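# Seat the banded ring green-up on the board's lone peg

## Task

Lower the ring that carries a band onto the single freestanding peg on the wooden board, with its green face upward, until it sits fully down on the peg. At the end the robot must not touch the ring, and the board must lie flat with half or more of it resting on the cloth.

## Robot and tools

Robot: two arms, left_arm and right_arm, each ending in a five-finger hand. right_arm has a right hand; left_arm has a mirror-image left hand. Calibrated bases in the scene frame: left_arm at (-0.039, +0.375, +0.038) m, right_arm at (+0.018, -0.255, +0.026) m, both turned only slightly about z. A camera stand sits behind the arms. Loose objects may get an occasional small shove.

Frames. Scene frame: origin at table-top height midway between the nominal bases, +z up, +x away from the robot over the table, left_arm toward +y (image left/right may differ). Hand positions, quaternions (wxyz), velocities and wrist-camera poses in results are given in each arm's own base frame. Fixed cameras and the table use the scene frame. Offsets you send are taken along the current Hand target's own axes.

Hand point: a point 0.15 m out from the wrist face along the fingers and 0.05 m in front of the palm. Its +z runs along straight fingers, +y out of the palm, +x across the palm away from the thumb on the right hand (toward the thumb on the left hand). Straight fingertips reach 0.06 to 0.07 m past the point and sit 0.06 m behind it along -y. A wrist bracket on the little-finger side can collide with things. Arms track poses loosely: resting 1 to 5 cm off, usually low, is normal and not proof of contact.

A row is always 28 numbers in [-1, 1]: left_arm dx, dy, dz, rx, ry, rz; left hand little, ring, middle, index, thumb_bend, thumb_turn, force_limit, speed; then the same 14 for right_arm. The six pose numbers are an offset, not a pose, measured from that arm's Hand target at the start of the action or move (every row of one action counts from that same start). 1.0 equals 0.6 m of travel or 180 degrees; rx, ry, rz form one rotation vector. Sending zeros re-requests the current Hand target, which also closes any leftover gap. Orientation commands are clipped to 40 degrees from the measured orientation each step.

Hand numbers are absolute targets, not offsets: -1 open/straight, +1 curled; thumb_turn -1 beside the palm, +1 opposite the fingers. force_limit maps -1..+1 to about 0..10 N at the fingertip (0..15 N for the two thumb motors); speed rises from near zero at -1 to full at +0.48 and above. There is no 'no change' value: to keep a hand as it is, resend its last executed eight numbers (or, if none yet, hand_measured plus hand_force_limit and hand_speed). With thumb turned in, the hand encloses objects about 0.035 to 0.065 m thick. For a soft grip close at speed -0.94 or lower. A motor only starts when its target changes by at least 0.002.

Tools:
- execute_actions(actions, cameras): actions is a list of actions; each action is up to 15 rows, one per 1/30 s step, the last row held to fill 15 steps. Images come only if actions is empty or cameras names them.
- move(target, speed, blend, blocking, cameras): target is one 28-number row or up to 15 rows, every row offset from the same starting Hand targets. speed is path top speed in m/s, 0.002 to 4.3, default 0.25 (turning limit twice that in rad/s), one value or one per target. blend in m rounds corners (0 = stop at each). blocking=false returns after about 0.5 s while motion continues. Paths are straight, ignore obstacles, and stop after 10 s. Do not route a hand close past its own base.
- wait(seconds 0 to 10, cameras): holds last commands; a running move continues.
- stop(cameras): brakes a running move.
- zoom_image(camera, region [x0, y0, x1, y1] in pixels, at most 504 by 504): closer look at the newest image of cam_high, cam_low, cam_left_wrist or cam_right_wrist (each 672x504).
- show_instructions(): shows the reference images.
- finished_scene(scene): ends the scene irreversibly.

Results: end_effector_position (m) and end_effector_quat_wxyz per arm; Hand target (next offsets count from it); joint positions, velocities and torques; hand_measured, hand_stopped_by (moving, target, force, stalled, fault) and hand_load_n (fingertip load, positive pushing open; near 0 after a lost grip), listed in the same motor order as a row. A move adds a move: line with the ending (done, off_target, moving, held, fault) and limits (paced = pose clipped, held = steps withheld). Done means within 10 mm and 2 degrees, not that nothing is touched.

Joint ranges (rad): waist -2.880..2.880, shoulder 0..3.142, elbow 0..3.019, wrist pitch -1.693..1.571, wrist yaw -1.571..1.571, wrist roll -2.094..2.094.

Avoid: dropping or releasing a moving part, fast contacts, pressing hard past a contact point, collisions between the two arms or one hand gripping the other, overloading fingers, anything leaving the table. A blocked arm keeps pushing until commanded back past its hand point. Holding loads or stretching out heats motors: a MOTOR HOT line appears at 85 °C and at 100 °C that arm goes limp for 30 s or more.

Each tool is called after ">>>" by a JSON object that holds its "api" and its "payload".

Reference images:

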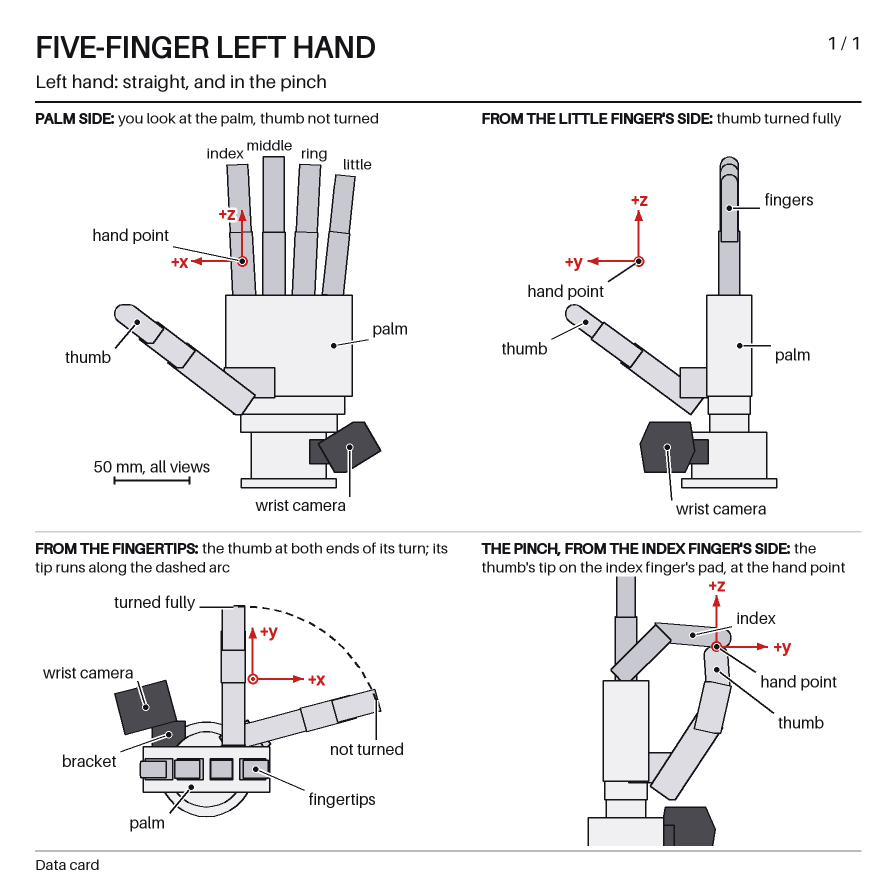

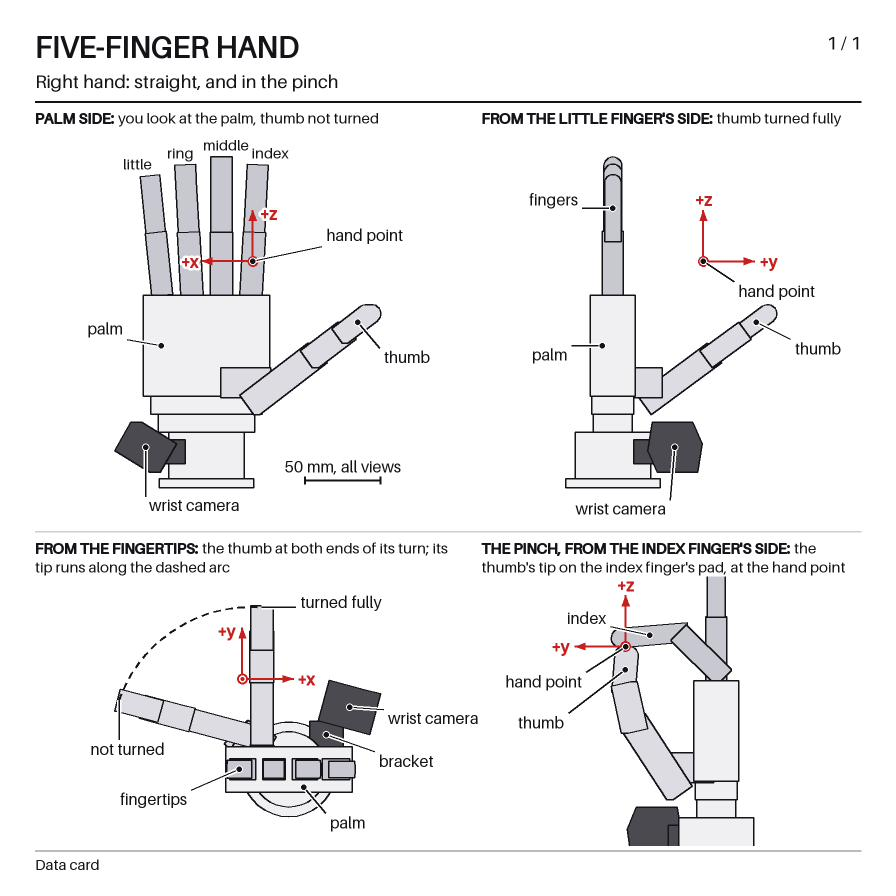

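## Session

>>> {"api": "execute_actions", "payload": {"actions": []}}

Scene clock: 0.00 s.
left_arm: end_effector_position=(+0.2910, -0.3559, +0.1010) hand_measured=(-1.000, -1.000, -1.000, -1.000, -1.000, -1.000) hand_load_n=(+0.0, +0.0, +0.0, +0.0, +0.0, +0.0) hand_stopped_by=(target, target, target, target, target, target) hand_force_limit=0.00 hand_speed=-0.80 end_effector_quat_wxyz=(-0.130, +0.436, +0.869, -0.195) | right_arm: end_effector_position=(+0.2791, -0.2705, +0.0830) hand_measured=(-1.000, -1.000, -1.000, -1.000, -1.000, -1.000) hand_load_n=(+0.0, +0.0, +0.0, +0.0, +0.0, +0.0) hand_stopped_by=(target, target, target, target, target, target) hand_force_limit=0.00 hand_speed=-0.80 end_effector_quat_wxyz=(+0.264, +0.867, -0.257, +0.335)
Joint positions: left_arm=[-0.822 1.735 1.415 -1.368 0.459 1.708] | right_arm=[-0.422 1.133 0.455 -0.085 0.402 -1.592]
Joint velocities: within noise
Joint torques (N m): no reading
Motor temperatures (°C): left_arm=[29 22 27 27 24 23] | right_arm=[31 23 24 24 25 25]
Heat: left arm: hottest waist 29 °C; right arm: hottest waist 31 °C.
Hand target: left_arm +0.2969, -0.3623, +0.1100; -0.118, +0.439, +0.868, -0.199 | right_arm +0.2857, -0.2734, +0.0898; +0.265, +0.864, -0.257, +0.343

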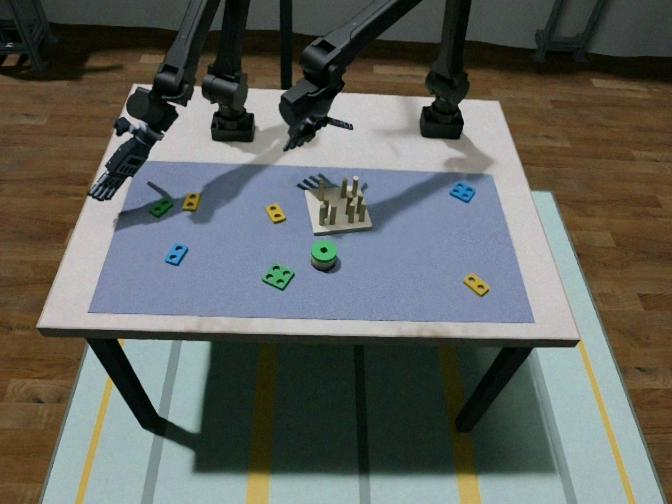

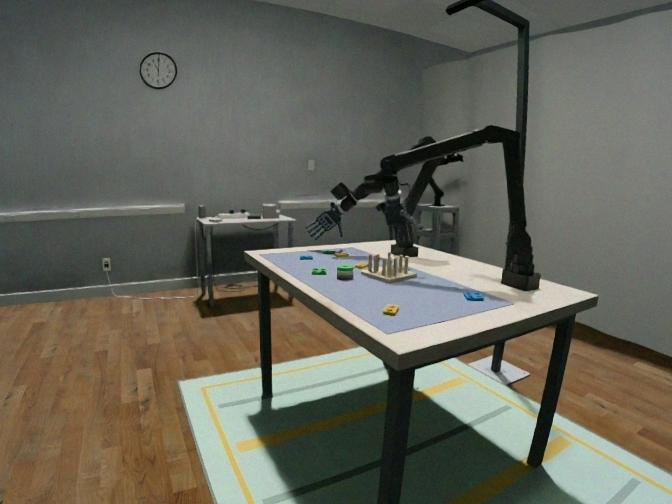

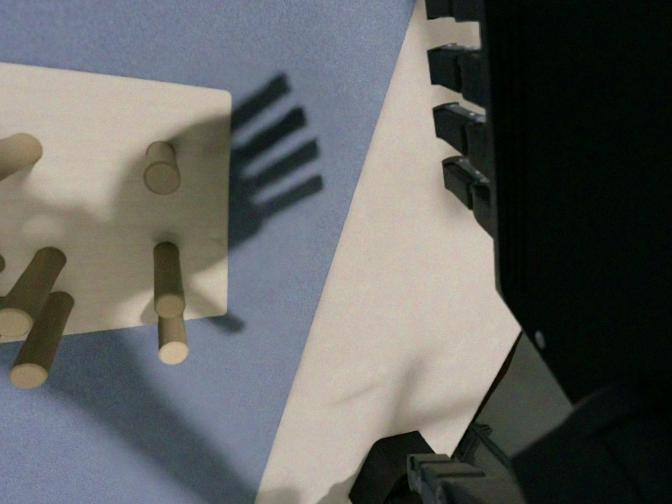

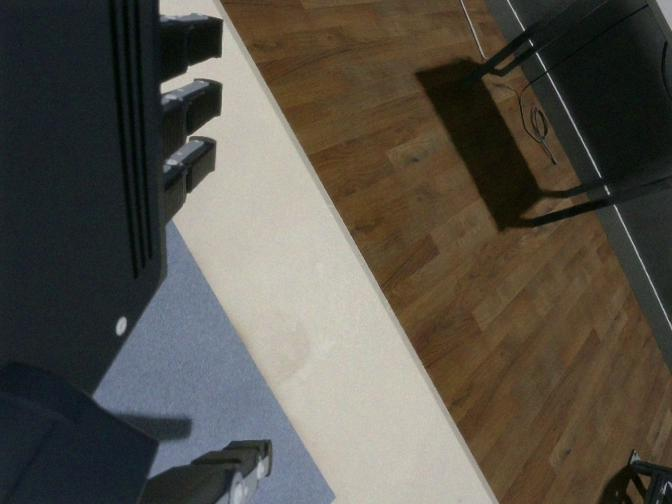

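>>> {"api": "zoom_image", "payload": {"camera": "cam_high", "region": [240, 160, 420, 300]}}

>>> {"api": "zoom_image", "payload": {"camera": "cam_low", "region": [320, 230, 440, 320]}}

>>> {"api": "zoom_image", "payload": {"camera": "cam_high", "region": [290, 180, 390, 280]}}

Scaled by 2.800 from the camera's 672x504 image, which has a finer 960x720 frame.

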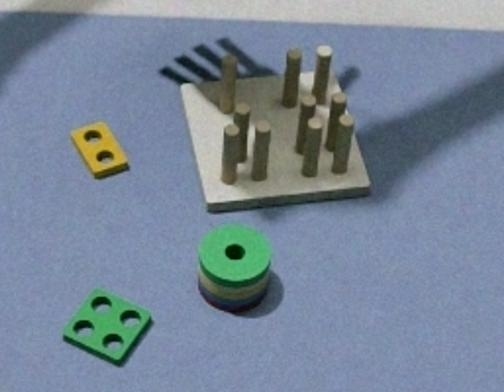

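Scaled by 4.200 from the camera's 672x504 image, which has a finer 960x720 frame.

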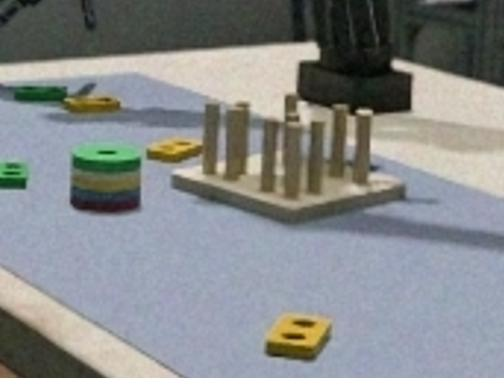

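Scaled by 5.040 from the camera's 672x504 image, which has a finer 960x720 frame.

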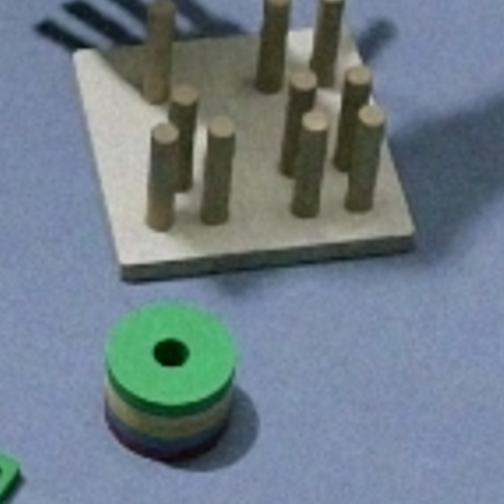

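>>> {"api": "move", "payload": {"target": [[0.005,-0.0748,-0.1487,0,0,0,-1,-1,-1,-1,-1,-1,0,-0.8,0,0,0,0,0,0,-1,-1,-1,-1,-1,-1,0,-0.8],[0.4998,0.1449,-0.2799,0,0,0,-1,-1,-1,-1,-1,-1,0,-0.8,0,0,0,0,0,0,-1,-1,-1,-1,-1,-1,0,-0.8]], "blend": [0.03,0], "cameras": ["cam_high","cam_low"]}}

Scene clock: 46.37 s.
left_arm: end_effector_position=(+0.2488, -0.0367, +0.2259) hand_measured=(-1.000, -1.000, -1.000, -1.000, -1.000, -1.000) hand_load_n=(+0.0, +0.0, +0.0, -0.5, +0.0, +0.0) hand_stopped_by=(target, target, target, target, target, target) hand_force_limit=0.00 hand_speed=-0.80 end_effector_quat_wxyz=(-0.036, +0.373, +0.921, -0.108) | right_arm: end_effector_position=(+0.2791, -0.2705, +0.0830) hand_measured=(-1.000, -1.000, -1.000, -1.000, -1.000, -1.000) hand_load_n=(+0.0, +0.0, +0.0, +0.0, +0.0, -0.5) hand_stopped_by=(target, target, target, target, target, target) hand_force_limit=0.00 hand_speed=-0.80 end_effector_quat_wxyz=(+0.264, +0.867, -0.257, +0.335)
Joint positions: left_arm=[-0.251 1.052 1.077 -1.698 0.205 2.099] | right_arm=[-0.422 1.133 0.455 -0.085 0.402 -1.592]
Joint torques (N m): left_arm=[-0.97 -4.25 7.13 -0.27 0.05 0.19] | right_arm=[-1.03 -5.3 7.86 1.54 0.32 0.04]
Heat: left arm: hottest elbow 30 °C; right arm: hottest waist 31 °C.
Hand target: left_arm +0.2470, -0.0322, +0.2294; -0.118, +0.439, +0.868, -0.199 | right_arm +0.2857, -0.2734, +0.0898; +0.265, +0.864, -0.257, +0.343
Off the commanded pose: left_arm 0.006 m, 17 deg | right_arm 0.010 m, 1 deg.
joint sent to its limit (left arm) — joint 4 (wrist pitch), lower limit; joint 6 (wrist roll), upper limit. The joint targets are off in orientation, not in position.
move: off_target (left_arm)
Images, in order (width x height): cam_high 672x504, cam_low 672x504.

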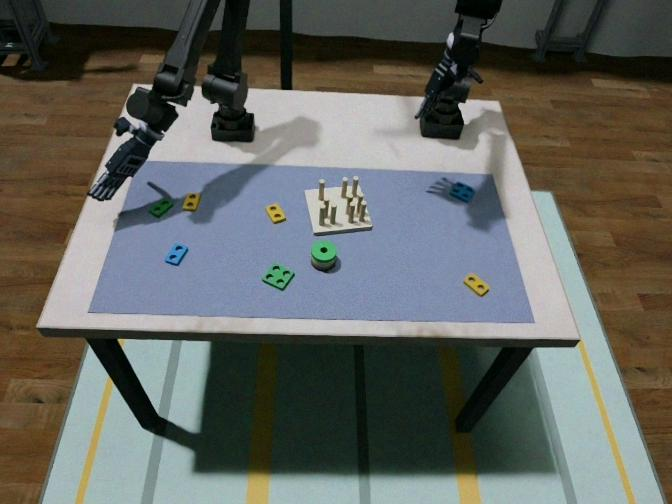

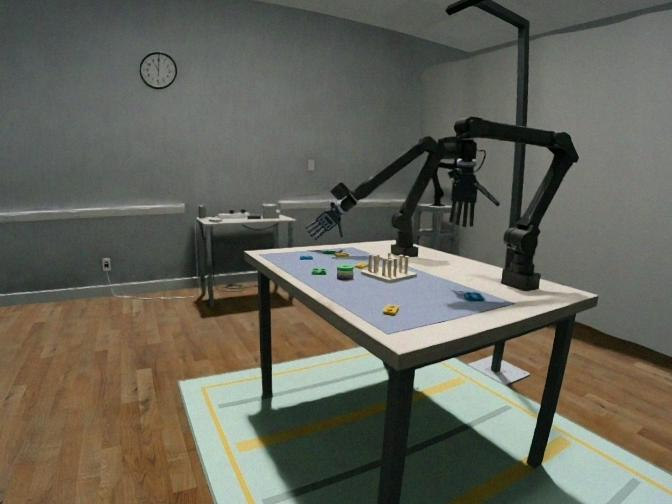

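>>> {"api": "move", "payload": {"target": [0,0,0,0,0,0,-1,-1,-1,-1,-1,-1,0,-0.8,0.0177,-0.6455,-0.5647,0.2809,-0.2254,0.2203,1,1,-0.7,-0.7,-1,1,0,0], "speed": 0.3, "cameras": ["cam_high","cam_low","cam_right_wrist"]}}

Scene clock: 51.73 s.
left_arm: end_effector_position=(+0.2488, -0.0366, +0.2259) hand_measured=(-1.000, -1.000, -1.000, -1.000, -1.000, -1.000) hand_load_n=(+0.5, +0.0, +0.0, +0.0, +0.0, +0.0) hand_stopped_by=(target, target, target, target, target, target) hand_force_limit=0.00 hand_speed=-0.80 end_effector_quat_wxyz=(-0.036, +0.373, +0.921, -0.108) | right_arm: end_effector_position=(+0.3671, +0.2072, +0.1848) hand_measured=(+1.000, +1.000, -0.700, -0.700, -1.000, +1.000) hand_load_n=(+0.0, +0.0, +0.0, +0.0, +0.0, +0.0) hand_stopped_by=(target, target, target, target, target, target) hand_force_limit=0.00 hand_speed=0.00 end_effector_quat_wxyz=(-0.326, +0.823, -0.434, +0.168)
Joint positions: left_arm=[-0.251 1.052 1.077 -1.698 0.205 2.099] | right_arm=[0.398 1.111 0.907 -0.627 -0.144 -0.147]
Joint torques (N m): left_arm=[-0.91 -4.19 7.13 -0.25 0.04 0.19] | right_arm=[0.21 -5.83 11.02 1.85 0.08 0.17]
Heat: left arm: hottest elbow 29 °C; right arm: hottest waist 31 °C.
Hand target: left_arm +0.2470, -0.0322, +0.2294; -0.118, +0.439, +0.868, -0.199 | right_arm +0.3804, +0.2201, +0.2007; -0.340, +0.819, -0.427, +0.177
Off the commanded pose: left_arm 0.006 m, 17 deg | right_arm 0.024 m, 2 deg.
joint sent to its limit (left arm) — joint 4 (wrist pitch), lower limit; joint 6 (wrist roll), upper limit. The joint targets are off in orientation, not in position.
move: off_target (left_arm, right_arm)
Images, in order (width x height): cam_high 672x504, cam_low 672x504, cam_right_wrist 672x504.

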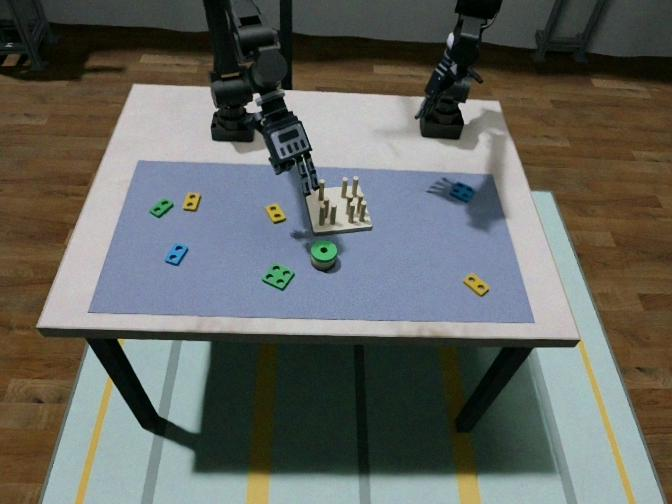

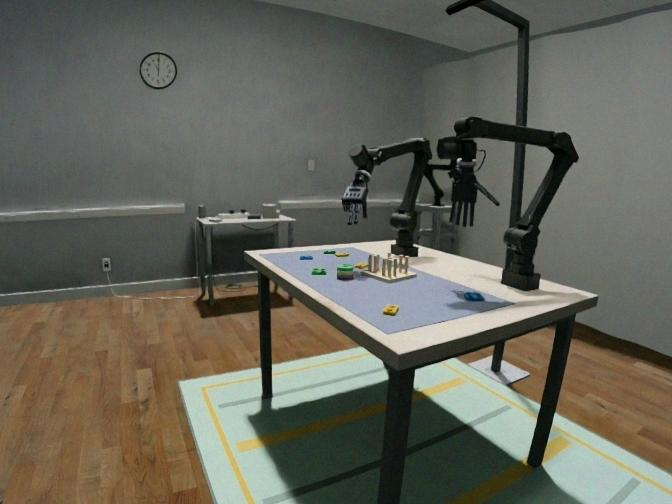

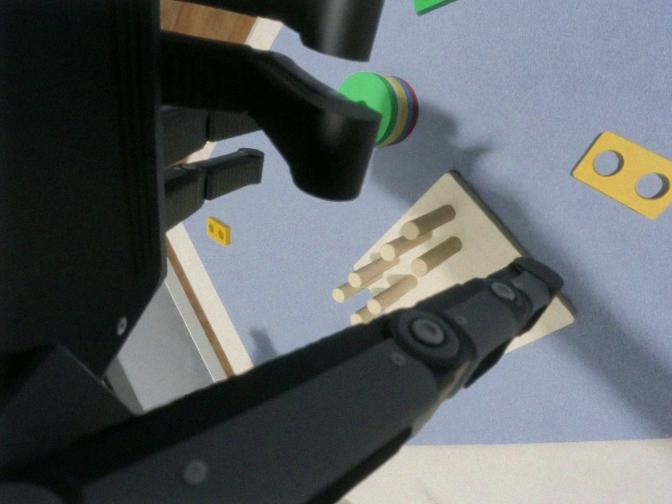

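>>> {"api": "zoom_image", "payload": {"camera": "cam_high", "region": [240, 130, 380, 280]}}

>>> {"api": "zoom_image", "payload": {"camera": "cam_low", "region": [300, 150, 440, 300]}}

Scaled by 3.360 from the camera's 672x504 image, which has a finer 960x720 frame.

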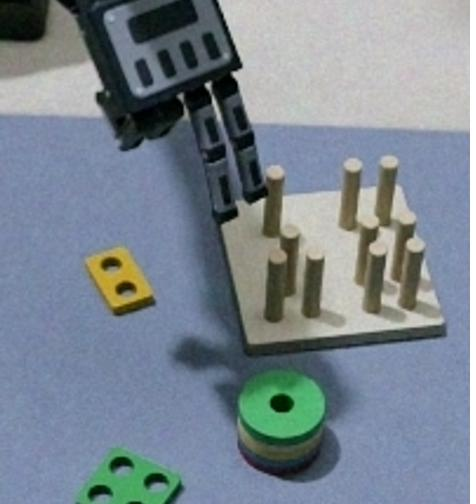

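Scaled by 3.360 from the camera's 672x504 image, which has a finer 960x720 frame.

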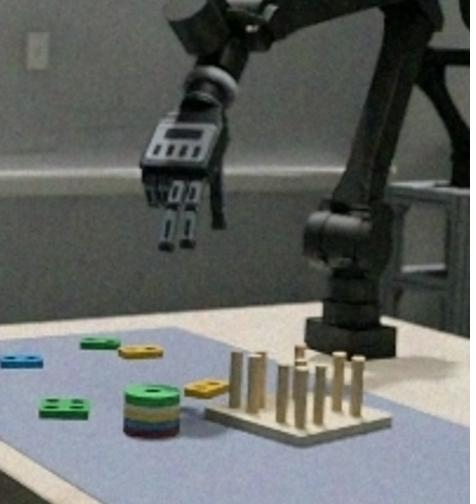

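>>> {"api": "move", "payload": {"target": [0,0,0,0,0,0,-1,-1,-1,-1,-1,-1,0,-0.8,0.0312,-0.0183,0.2087,0.0273,0.0204,0.0185,1,1,-0.7,-0.7,-1,1,0,0], "speed": 0.2, "cameras": ["cam_high","cam_low","cam_right_wrist"]}}

>>> {"api": "zoom_image", "payload": {"camera": "cam_high", "region": [260, 170, 400, 290]}}

>>> {"api": "zoom_image", "payload": {"camera": "cam_low", "region": [300, 190, 420, 300]}}

Scene clock: 75.03 s.
left_arm: end_effector_position=(+0.2488, -0.0366, +0.2259) hand_measured=(-1.000, -1.000, -1.000, -1.000, -1.000, -1.000) hand_load_n=(+0.0, +0.0, +0.0, +0.0, +0.0, +0.0) hand_stopped_by=(target, target, target, target, target, target) hand_force_limit=0.00 hand_speed=-0.80 end_effector_quat_wxyz=(-0.036, +0.373, +0.921, -0.108) | right_arm: end_effector_position=(+0.4572, +0.2456, +0.1072) hand_measured=(+1.000, +1.000, -0.700, -0.700, -1.000, +1.000) hand_load_n=(+0.0, +0.0, +0.0, +0.0, +0.0, +0.0) hand_stopped_by=(target, target, target, target, target, target) hand_force_limit=0.00 hand_speed=0.00 end_effector_quat_wxyz=(-0.351, +0.790, -0.460, +0.204)
Joint positions: left_arm=[-0.251 1.052 1.077 -1.698 0.205 2.099] | right_arm=[0.414 1.408 0.907 -0.236 -0.076 -0.068]
Joint torques (N m): left_arm=[-0.85 -4.31 7.13 -0.25 0.04 0.19] | right_arm=[0.26 -10.34 9.98 1.95 0.13 0.15]
Heat: left arm: hottest elbow 29 °C; right arm: hottest waist 31 °C.
Hand target: left_arm +0.2470, -0.0322, +0.2294; -0.118, +0.439, +0.868, -0.199 | right_arm +0.4699, +0.2603, +0.1200; -0.366, +0.785, -0.453, +0.211
Off the commanded pose: left_arm 0.006 m, 17 deg | right_arm 0.023 m, 2 deg.
joint sent to its limit (left arm) — joint 4 (wrist pitch), lower limit; joint 6 (wrist roll), upper limit. The joint targets are off in orientation, not in position.
move: off_target (left_arm, right_arm)
Images, in order (width x height): cam_high 672x504, cam_low 672x504, cam_right_wrist 672x504.

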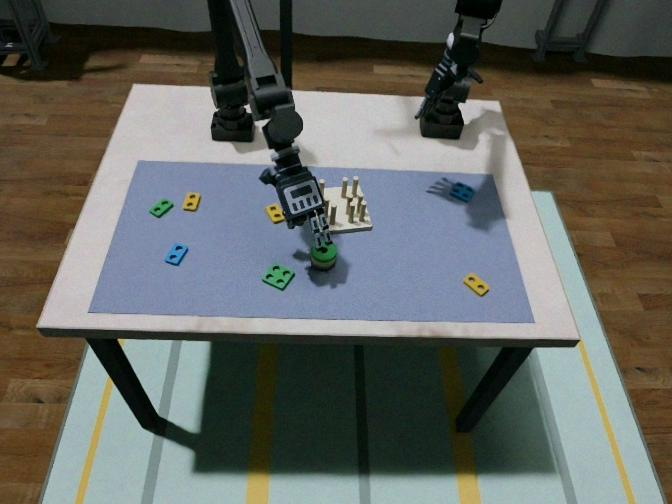

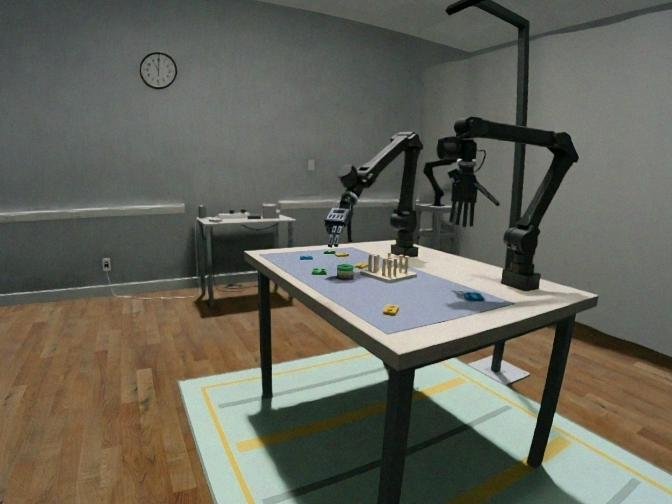

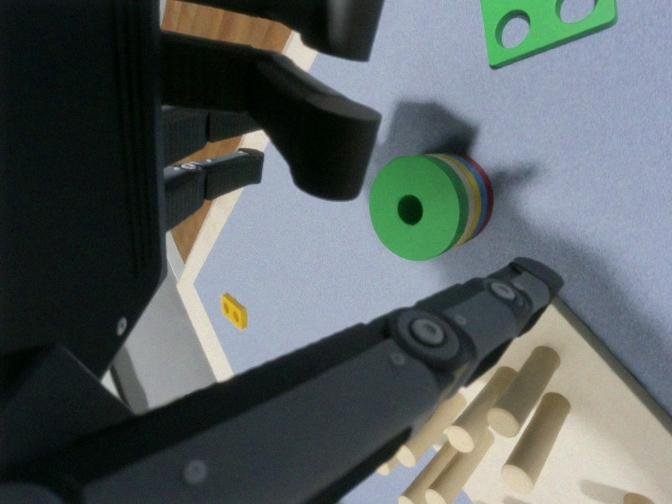

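Scaled by 3.600 from the camera's 672x504 image, which has a finer 960x720 frame.

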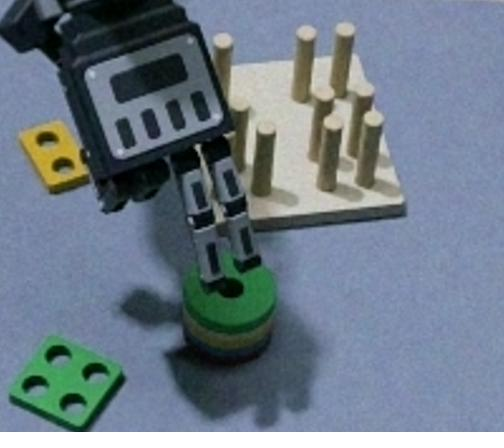

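Scaled by 4.200 from the camera's 672x504 image, which has a finer 960x720 frame.

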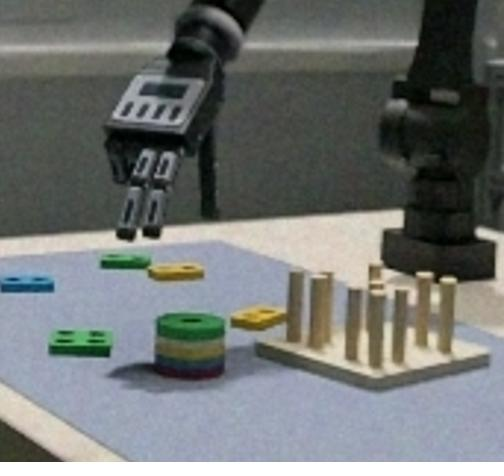

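>>> {"api": "move", "payload": {"target": [0,0,0,0,0,0,-1,-1,-1,-1,-1,-1,0,-0.8,-0.0197,0.0430,0.0785,0,0,0,1,1,-0.7,-0.7,-1,1,0,0], "speed": 0.15, "cameras": ["cam_high","cam_low","cam_right_wrist"]}}

>>> {"api": "zoom_image", "payload": {"camera": "cam_high", "region": [260, 190, 380, 290]}}

>>> {"api": "zoom_image", "payload": {"camera": "cam_low", "region": [300, 210, 400, 300]}}

Scene clock: 106.83 s.
left_arm: end_effector_position=(+0.2488, -0.0366, +0.2259) hand_measured=(-1.000, -1.000, -1.000, -1.000, -1.000, -1.000) hand_load_n=(+0.0, +0.0, +0.0, +0.0, +0.0, +0.0) hand_stopped_by=(target, target, target, target, target, target) hand_force_limit=0.00 hand_speed=-0.80 end_effector_quat_wxyz=(-0.036, +0.373, +0.921, -0.108) | right_arm: end_effector_position=(+0.4754, +0.2692, +0.0679) hand_measured=(+1.000, +1.000, -0.700, -0.700, -1.000, +1.000) hand_load_n=(+0.0, +0.0, +0.0, +0.0, +0.0, +0.0) hand_stopped_by=(target, target, target, target, target, target) hand_force_limit=0.00 hand_speed=0.00 end_effector_quat_wxyz=(-0.359, +0.787, -0.457, +0.210)
Joint positions: left_arm=[-0.251 1.052 1.077 -1.698 0.205 2.099] | right_arm=[0.446 1.528 0.907 -0.093 -0.053 -0.049]
Joint torques (N m): left_arm=[-0.91 -4.31 7.13 -0.27 0.04 0.19] | right_arm=[0.09 -11.58 8.17 1.96 0.14 0.17]
Heat: left arm: hottest elbow 29 °C; right arm: hottest waist 31 °C.
Hand target: left_arm +0.2470, -0.0322, +0.2294; -0.118, +0.439, +0.868, -0.199 | right_arm +0.4809, +0.2803, +0.0700; -0.366, +0.785, -0.453, +0.211
Off the commanded pose: left_arm 0.006 m, 17 deg | right_arm 0.013 m, 1 deg.
joint sent to its limit (left arm) — joint 4 (wrist pitch), lower limit; joint 6 (wrist roll), upper limit. The joint targets are off in orientation, not in position.
move: off_target (left_arm, right_arm)
Images, in order (width x height): cam_high 672x504, cam_low 672x504, cam_right_wrist 672x504.

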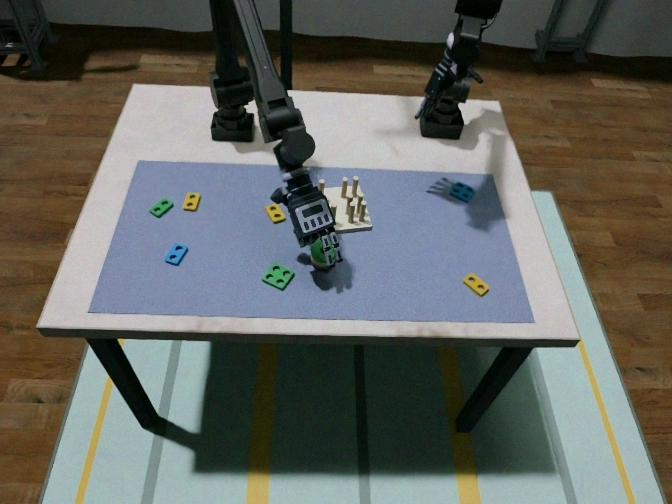

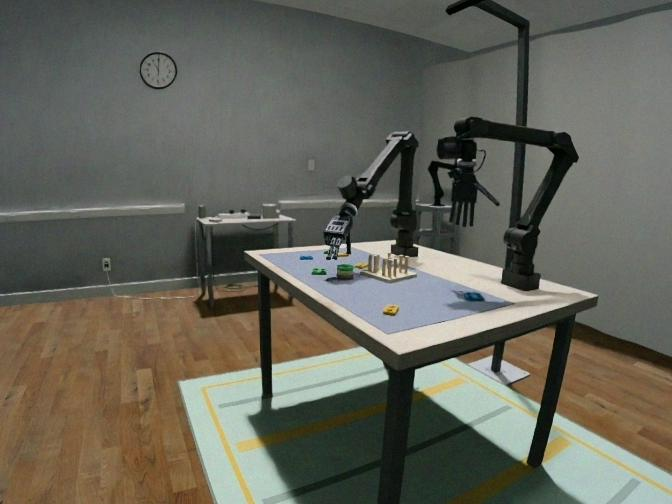

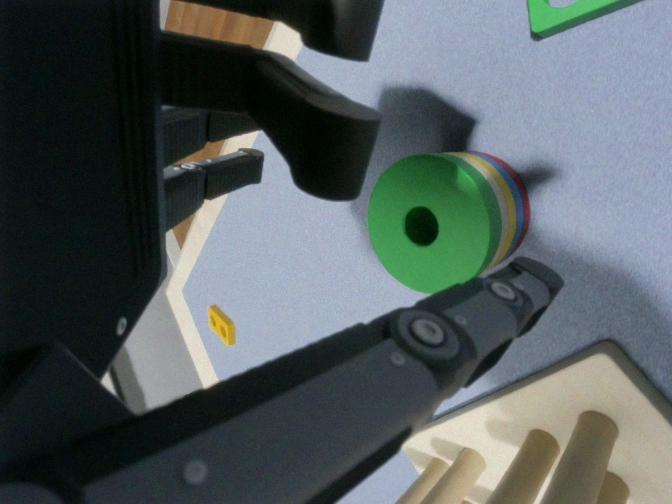

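Scaled by 4.200 from the camera's 672x504 image, which has a finer 960x720 frame.

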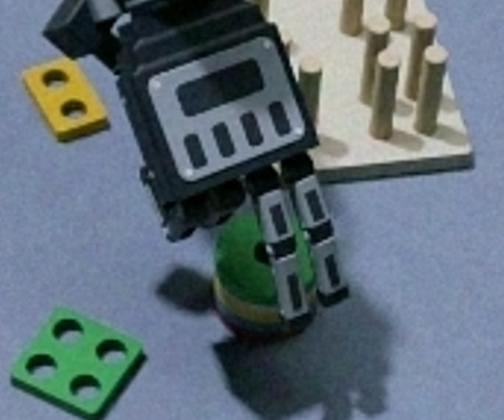

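Scaled by 5.040 from the camera's 672x504 image, which has a finer 960x720 frame.

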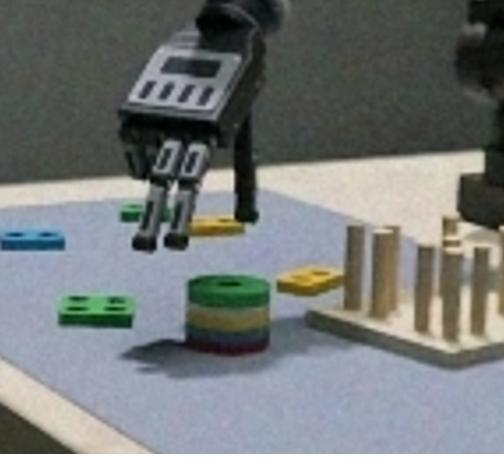

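>>> {"api": "move", "payload": {"target": [0,0,0,0,0,0,-1,-1,-1,-1,-1,-1,0,-0.8,-0.02,0.0456,0.0209,0,0,0,1,1,-0.7,-0.7,-1,1,0,0], "speed": 0.1, "cameras": ["cam_high","cam_low","cam_right_wrist"]}}

>>> {"api": "zoom_image", "payload": {"camera": "cam_high", "region": [260, 190, 380, 290]}}

>>> {"api": "zoom_image", "payload": {"camera": "cam_low", "region": [300, 210, 400, 300]}}

Scene clock: 120.63 s.
left_arm: end_effector_position=(+0.2488, -0.0366, +0.2259) hand_measured=(-1.000, -1.000, -1.000, -1.000, -1.000, -1.000) hand_load_n=(+0.0, +0.0, +0.0, +0.0, +0.0, +0.0) hand_stopped_by=(target, target, target, target, target, target) hand_force_limit=0.00 hand_speed=-0.80 end_effector_quat_wxyz=(-0.036, +0.373, +0.921, -0.108) | right_arm: end_effector_position=(+0.4700, +0.2792, +0.0483) hand_measured=(+1.000, +1.000, -0.700, -0.700, -1.000, +1.000) hand_load_n=(+0.5, +0.0, +0.0, +0.0, +0.0, +0.0) hand_stopped_by=(target, target, target, target, target, target) hand_force_limit=0.00 hand_speed=0.00 end_effector_quat_wxyz=(-0.366, +0.783, -0.454, +0.215)
Joint positions: left_arm=[-0.251 1.052 1.077 -1.698 0.205 2.099] | right_arm=[0.472 1.559 0.867 -0.003 -0.033 -0.032]
Joint torques (N m): left_arm=[-0.91 -4.31 7.13 -0.25 0.04 0.19] | right_arm=[0.09 -11.4 6.65 2.13 0.16 0.14]
Heat: left arm: hottest elbow 29 °C; right arm: hottest waist 31 °C.
Hand target: left_arm +0.2470, -0.0322, +0.2294; -0.118, +0.439, +0.868, -0.199 | right_arm +0.4679, +0.2868, +0.0410; -0.366, +0.785, -0.453, +0.211
Off the commanded pose: left_arm 0.006 m, 17 deg | right_arm 0.011 m, 0 deg.
joint sent to its limit (left arm) — joint 4 (wrist pitch), lower limit; joint 6 (wrist roll), upper limit. The joint targets are off in orientation, not in position.
move: off_target (left_arm, right_arm)
Images, in order (width x height): cam_high 672x504, cam_low 672x504, cam_right_wrist 672x504.

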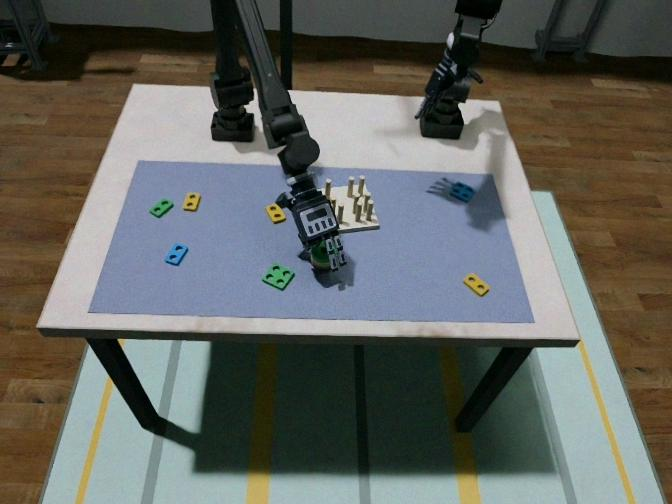

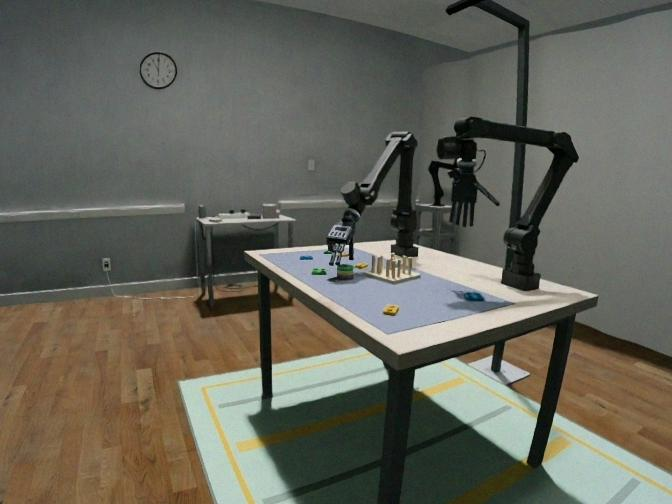

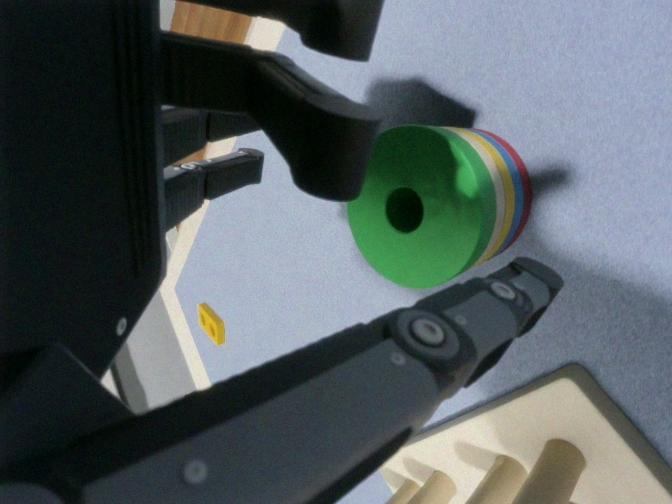

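Scaled by 4.200 from the camera's 672x504 image, which has a finer 960x720 frame.

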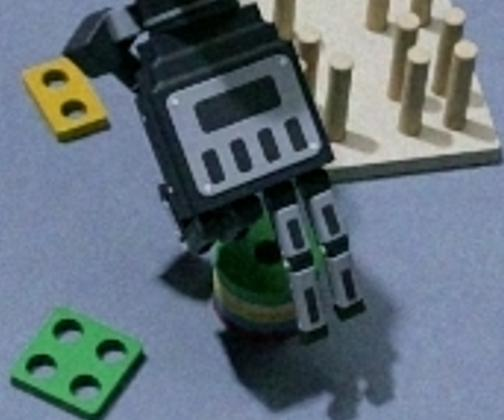

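Scaled by 5.040 from the camera's 672x504 image, which has a finer 960x720 frame.

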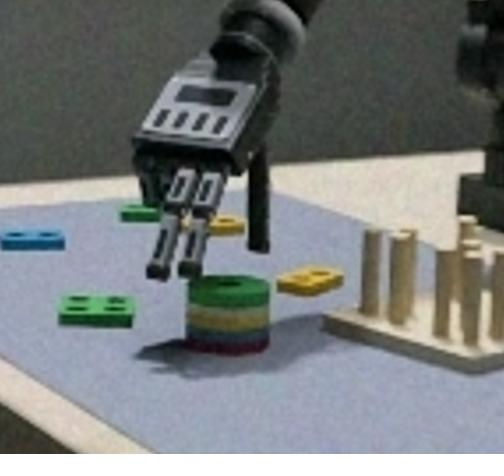

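>>> {"api": "move", "payload": {"target": [0,0,0,0,0,0,-1,-1,-1,-1,-1,-1,0,-0.8,0.0057,0.0618,0.03,0,0,0,1,1,-0.7,-0.7,-1,1,0,0], "speed": 0.06, "cameras": ["cam_high","cam_low","cam_right_wrist"]}}

>>> {"api": "zoom_image", "payload": {"camera": "cam_high", "region": [260, 190, 380, 290]}}

>>> {"api": "zoom_image", "payload": {"camera": "cam_low", "region": [300, 210, 400, 300]}}

Scene clock: 126.27 s.
left_arm: end_effector_position=(+0.2488, -0.0366, +0.2259) hand_measured=(-1.000, -1.000, -1.000, -1.000, -1.000, -1.000) hand_load_n=(+0.0, +0.0, +0.0, +0.0, +0.0, +0.0) hand_stopped_by=(target, target, target, target, target, target) hand_force_limit=0.00 hand_speed=-0.80 end_effector_quat_wxyz=(-0.036, +0.373, +0.921, -0.108) | right_arm: end_effector_position=(+0.4626, +0.2756, +0.0099) hand_measured=(+1.000, +1.000, -0.700, -0.700, -1.000, +1.000) hand_load_n=(+0.0, +0.0, +0.0, +0.0, +0.0, +0.0) hand_stopped_by=(target, target, target, target, target, target) hand_force_limit=0.00 hand_speed=0.00 end_effector_quat_wxyz=(-0.368, +0.783, -0.454, +0.215)
Joint positions: left_arm=[-0.251 1.052 1.077 -1.698 0.205 2.099] | right_arm=[0.472 1.62 0.806 0.124 -0.034 -0.032]
Joint torques (N m): left_arm=[-0.91 -4.31 7.15 -0.27 0.04 0.19] | right_arm=[-0.56 -11.34 5.93 2.07 -0.11 0.09]
Heat: left arm: hottest elbow 29 °C; right arm: hottest waist 31 °C.
Hand target: left_arm +0.2470, -0.0322, +0.2294; -0.118, +0.439, +0.868, -0.199 | right_arm +0.4608, +0.2787, +0.0008; -0.366, +0.785, -0.453, +0.211
Off the commanded pose: left_arm 0.006 m, 17 deg | right_arm 0.010 m, 1 deg.
joint sent to its limit (left arm) — joint 4 (wrist pitch), lower limit; joint 6 (wrist roll), upper limit. The joint targets are off in orientation, not in position.
move: off_target (left_arm)
Images, in order (width x height): cam_high 672x504, cam_low 672x504, cam_right_wrist 672x504.

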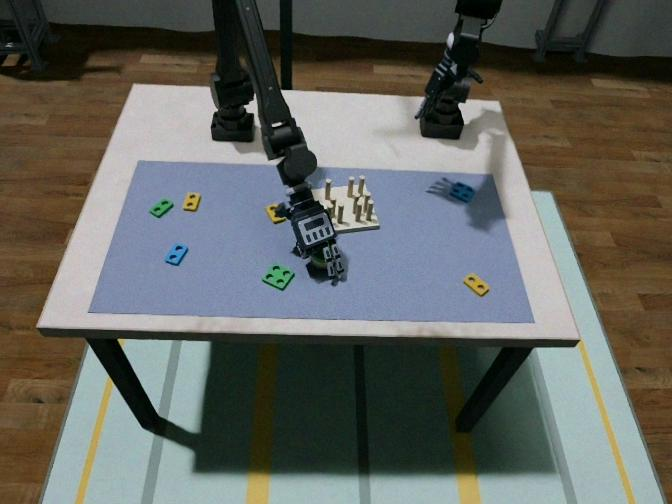

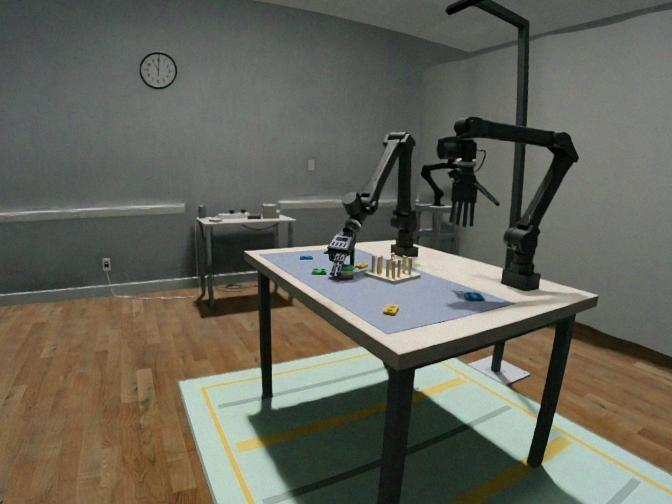

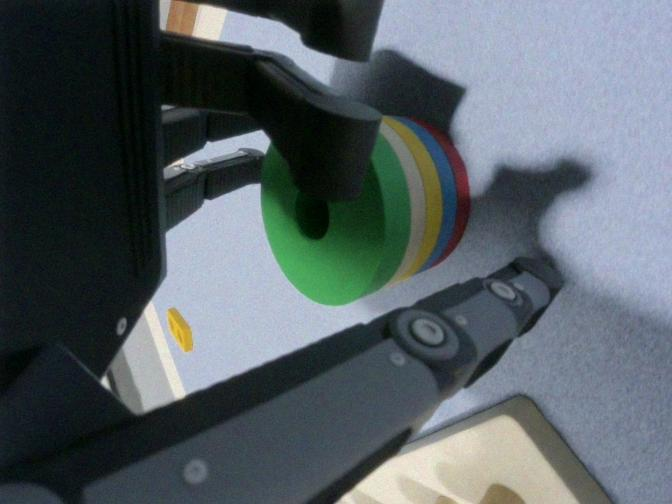

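Scaled by 4.200 from the camera's 672x504 image, which has a finer 960x720 frame.

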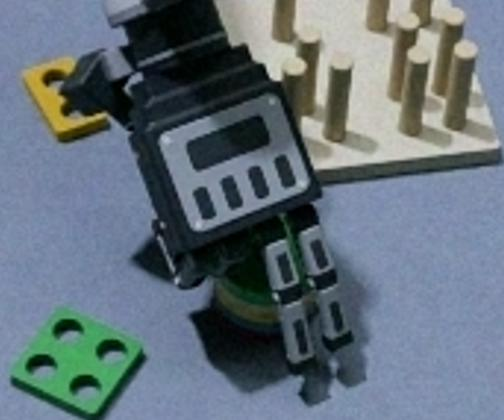

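Scaled by 5.040 from the camera's 672x504 image, which has a finer 960x720 frame.

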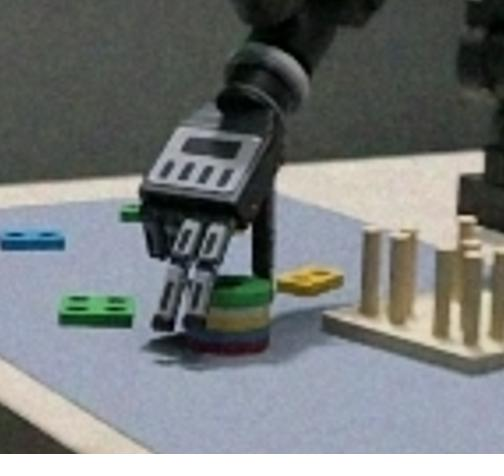

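>>> {"api": "move", "payload": {"target": [0,0,0,0,0,0,-1,-1,-1,-1,-1,-1,0,-0.8,0,-0.0276,-0.032,0,0,0,1,1,-0.7,-0.7,-1,1,0,0], "speed": 0.06, "cameras": ["cam_high","cam_low","cam_right_wrist"]}}

>>> {"api": "zoom_image", "payload": {"camera": "cam_high", "region": [290, 220, 370, 300]}}

>>> {"api": "zoom_image", "payload": {"camera": "cam_low", "region": [310, 230, 380, 300]}}

Scene clock: 135.33 s.
left_arm: end_effector_position=(+0.2488, -0.0366, +0.2259) hand_measured=(-1.000, -1.000, -1.000, -1.000, -1.000, -1.000) hand_load_n=(+0.0, +0.0, +0.0, +0.0, +0.0, +0.0) hand_stopped_by=(target, target, target, target, target, target) hand_force_limit=0.00 hand_speed=-0.80 end_effector_quat_wxyz=(-0.036, +0.373, +0.921, -0.108) | right_arm: end_effector_position=(+0.4565, +0.2726, +0.0205) hand_measured=(+1.000, +1.000, -0.700, -0.700, -1.000, +1.000) hand_load_n=(+0.0, +0.0, +0.0, +0.0, +0.0, +0.0) hand_stopped_by=(target, target, target, target, target, target) hand_force_limit=0.00 hand_speed=0.00 end_effector_quat_wxyz=(-0.363, +0.785, -0.455, +0.212)
Joint positions: left_arm=[-0.251 1.052 1.077 -1.698 0.205 2.099] | right_arm=[0.472 1.583 0.806 0.073 -0.034 -0.032]
Joint torques (N m): left_arm=[-0.91 -4.25 7.13 -0.27 0.04 0.19] | right_arm=[-0.56 -13.27 6.8 1.13 -0.11 0.08]
Heat: left arm: hottest elbow 29 °C; right arm: hottest waist 31 °C.
Hand target: left_arm +0.2470, -0.0322, +0.2294; -0.118, +0.439, +0.868, -0.199 | right_arm +0.4574, +0.2767, +0.0260; -0.366, +0.785, -0.453, +0.211
Off the commanded pose: left_arm 0.006 m, 17 deg | right_arm 0.007 m, 0 deg.
joint sent to its limit (left arm) — joint 4 (wrist pitch), lower limit; joint 6 (wrist roll), upper limit. The joint targets are off in orientation, not in position.
move: off_target (left_arm)
Images, in order (width x height): cam_high 672x504, cam_low 672x504, cam_right_wrist 672x504.

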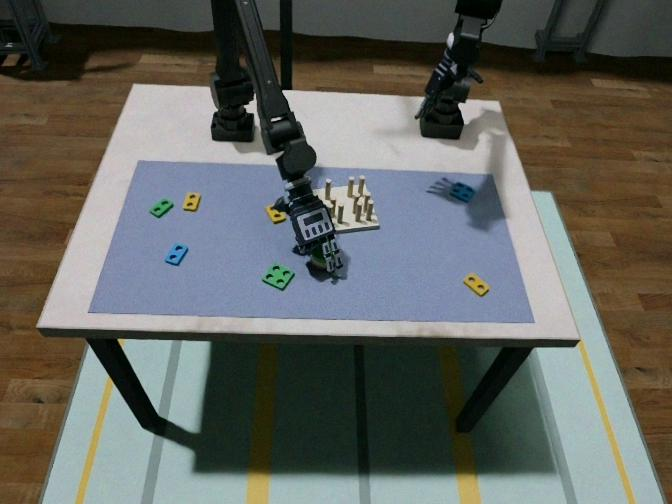

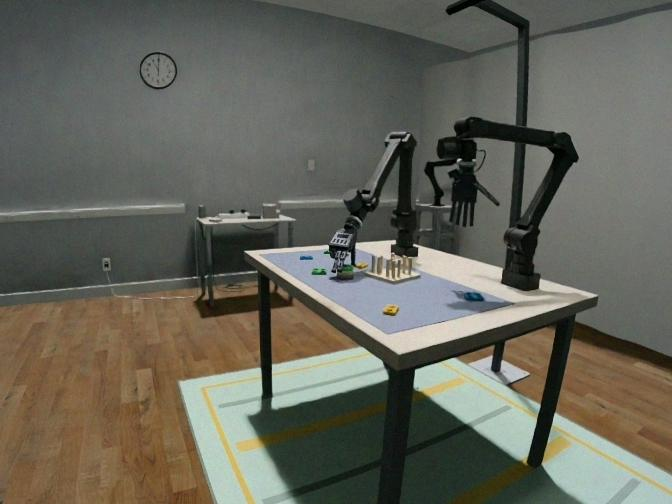

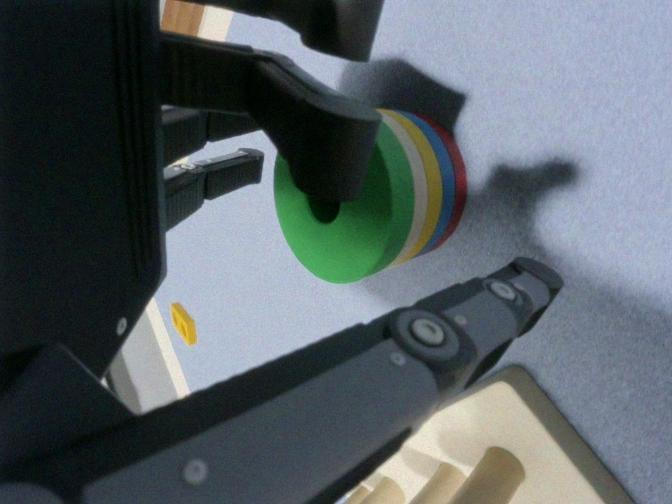

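Scaled by 6.300 from the camera's 672x504 image, which has a finer 960x720 frame.

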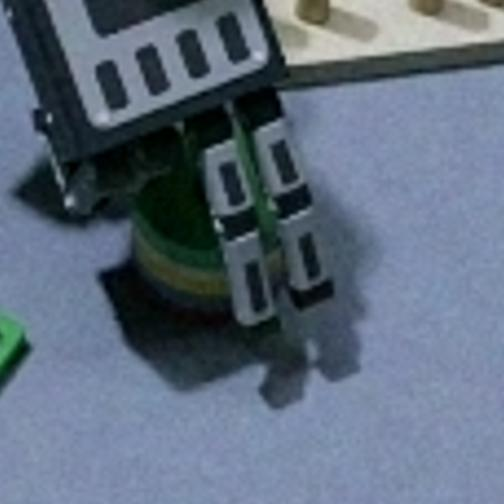

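Scaled by 7.200 from the camera's 672x504 image, which has a finer 960x720 frame.

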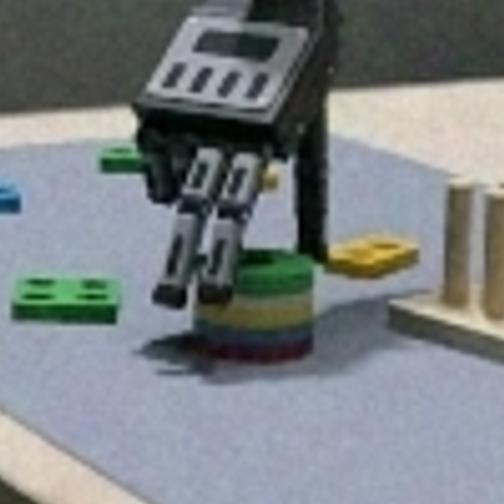

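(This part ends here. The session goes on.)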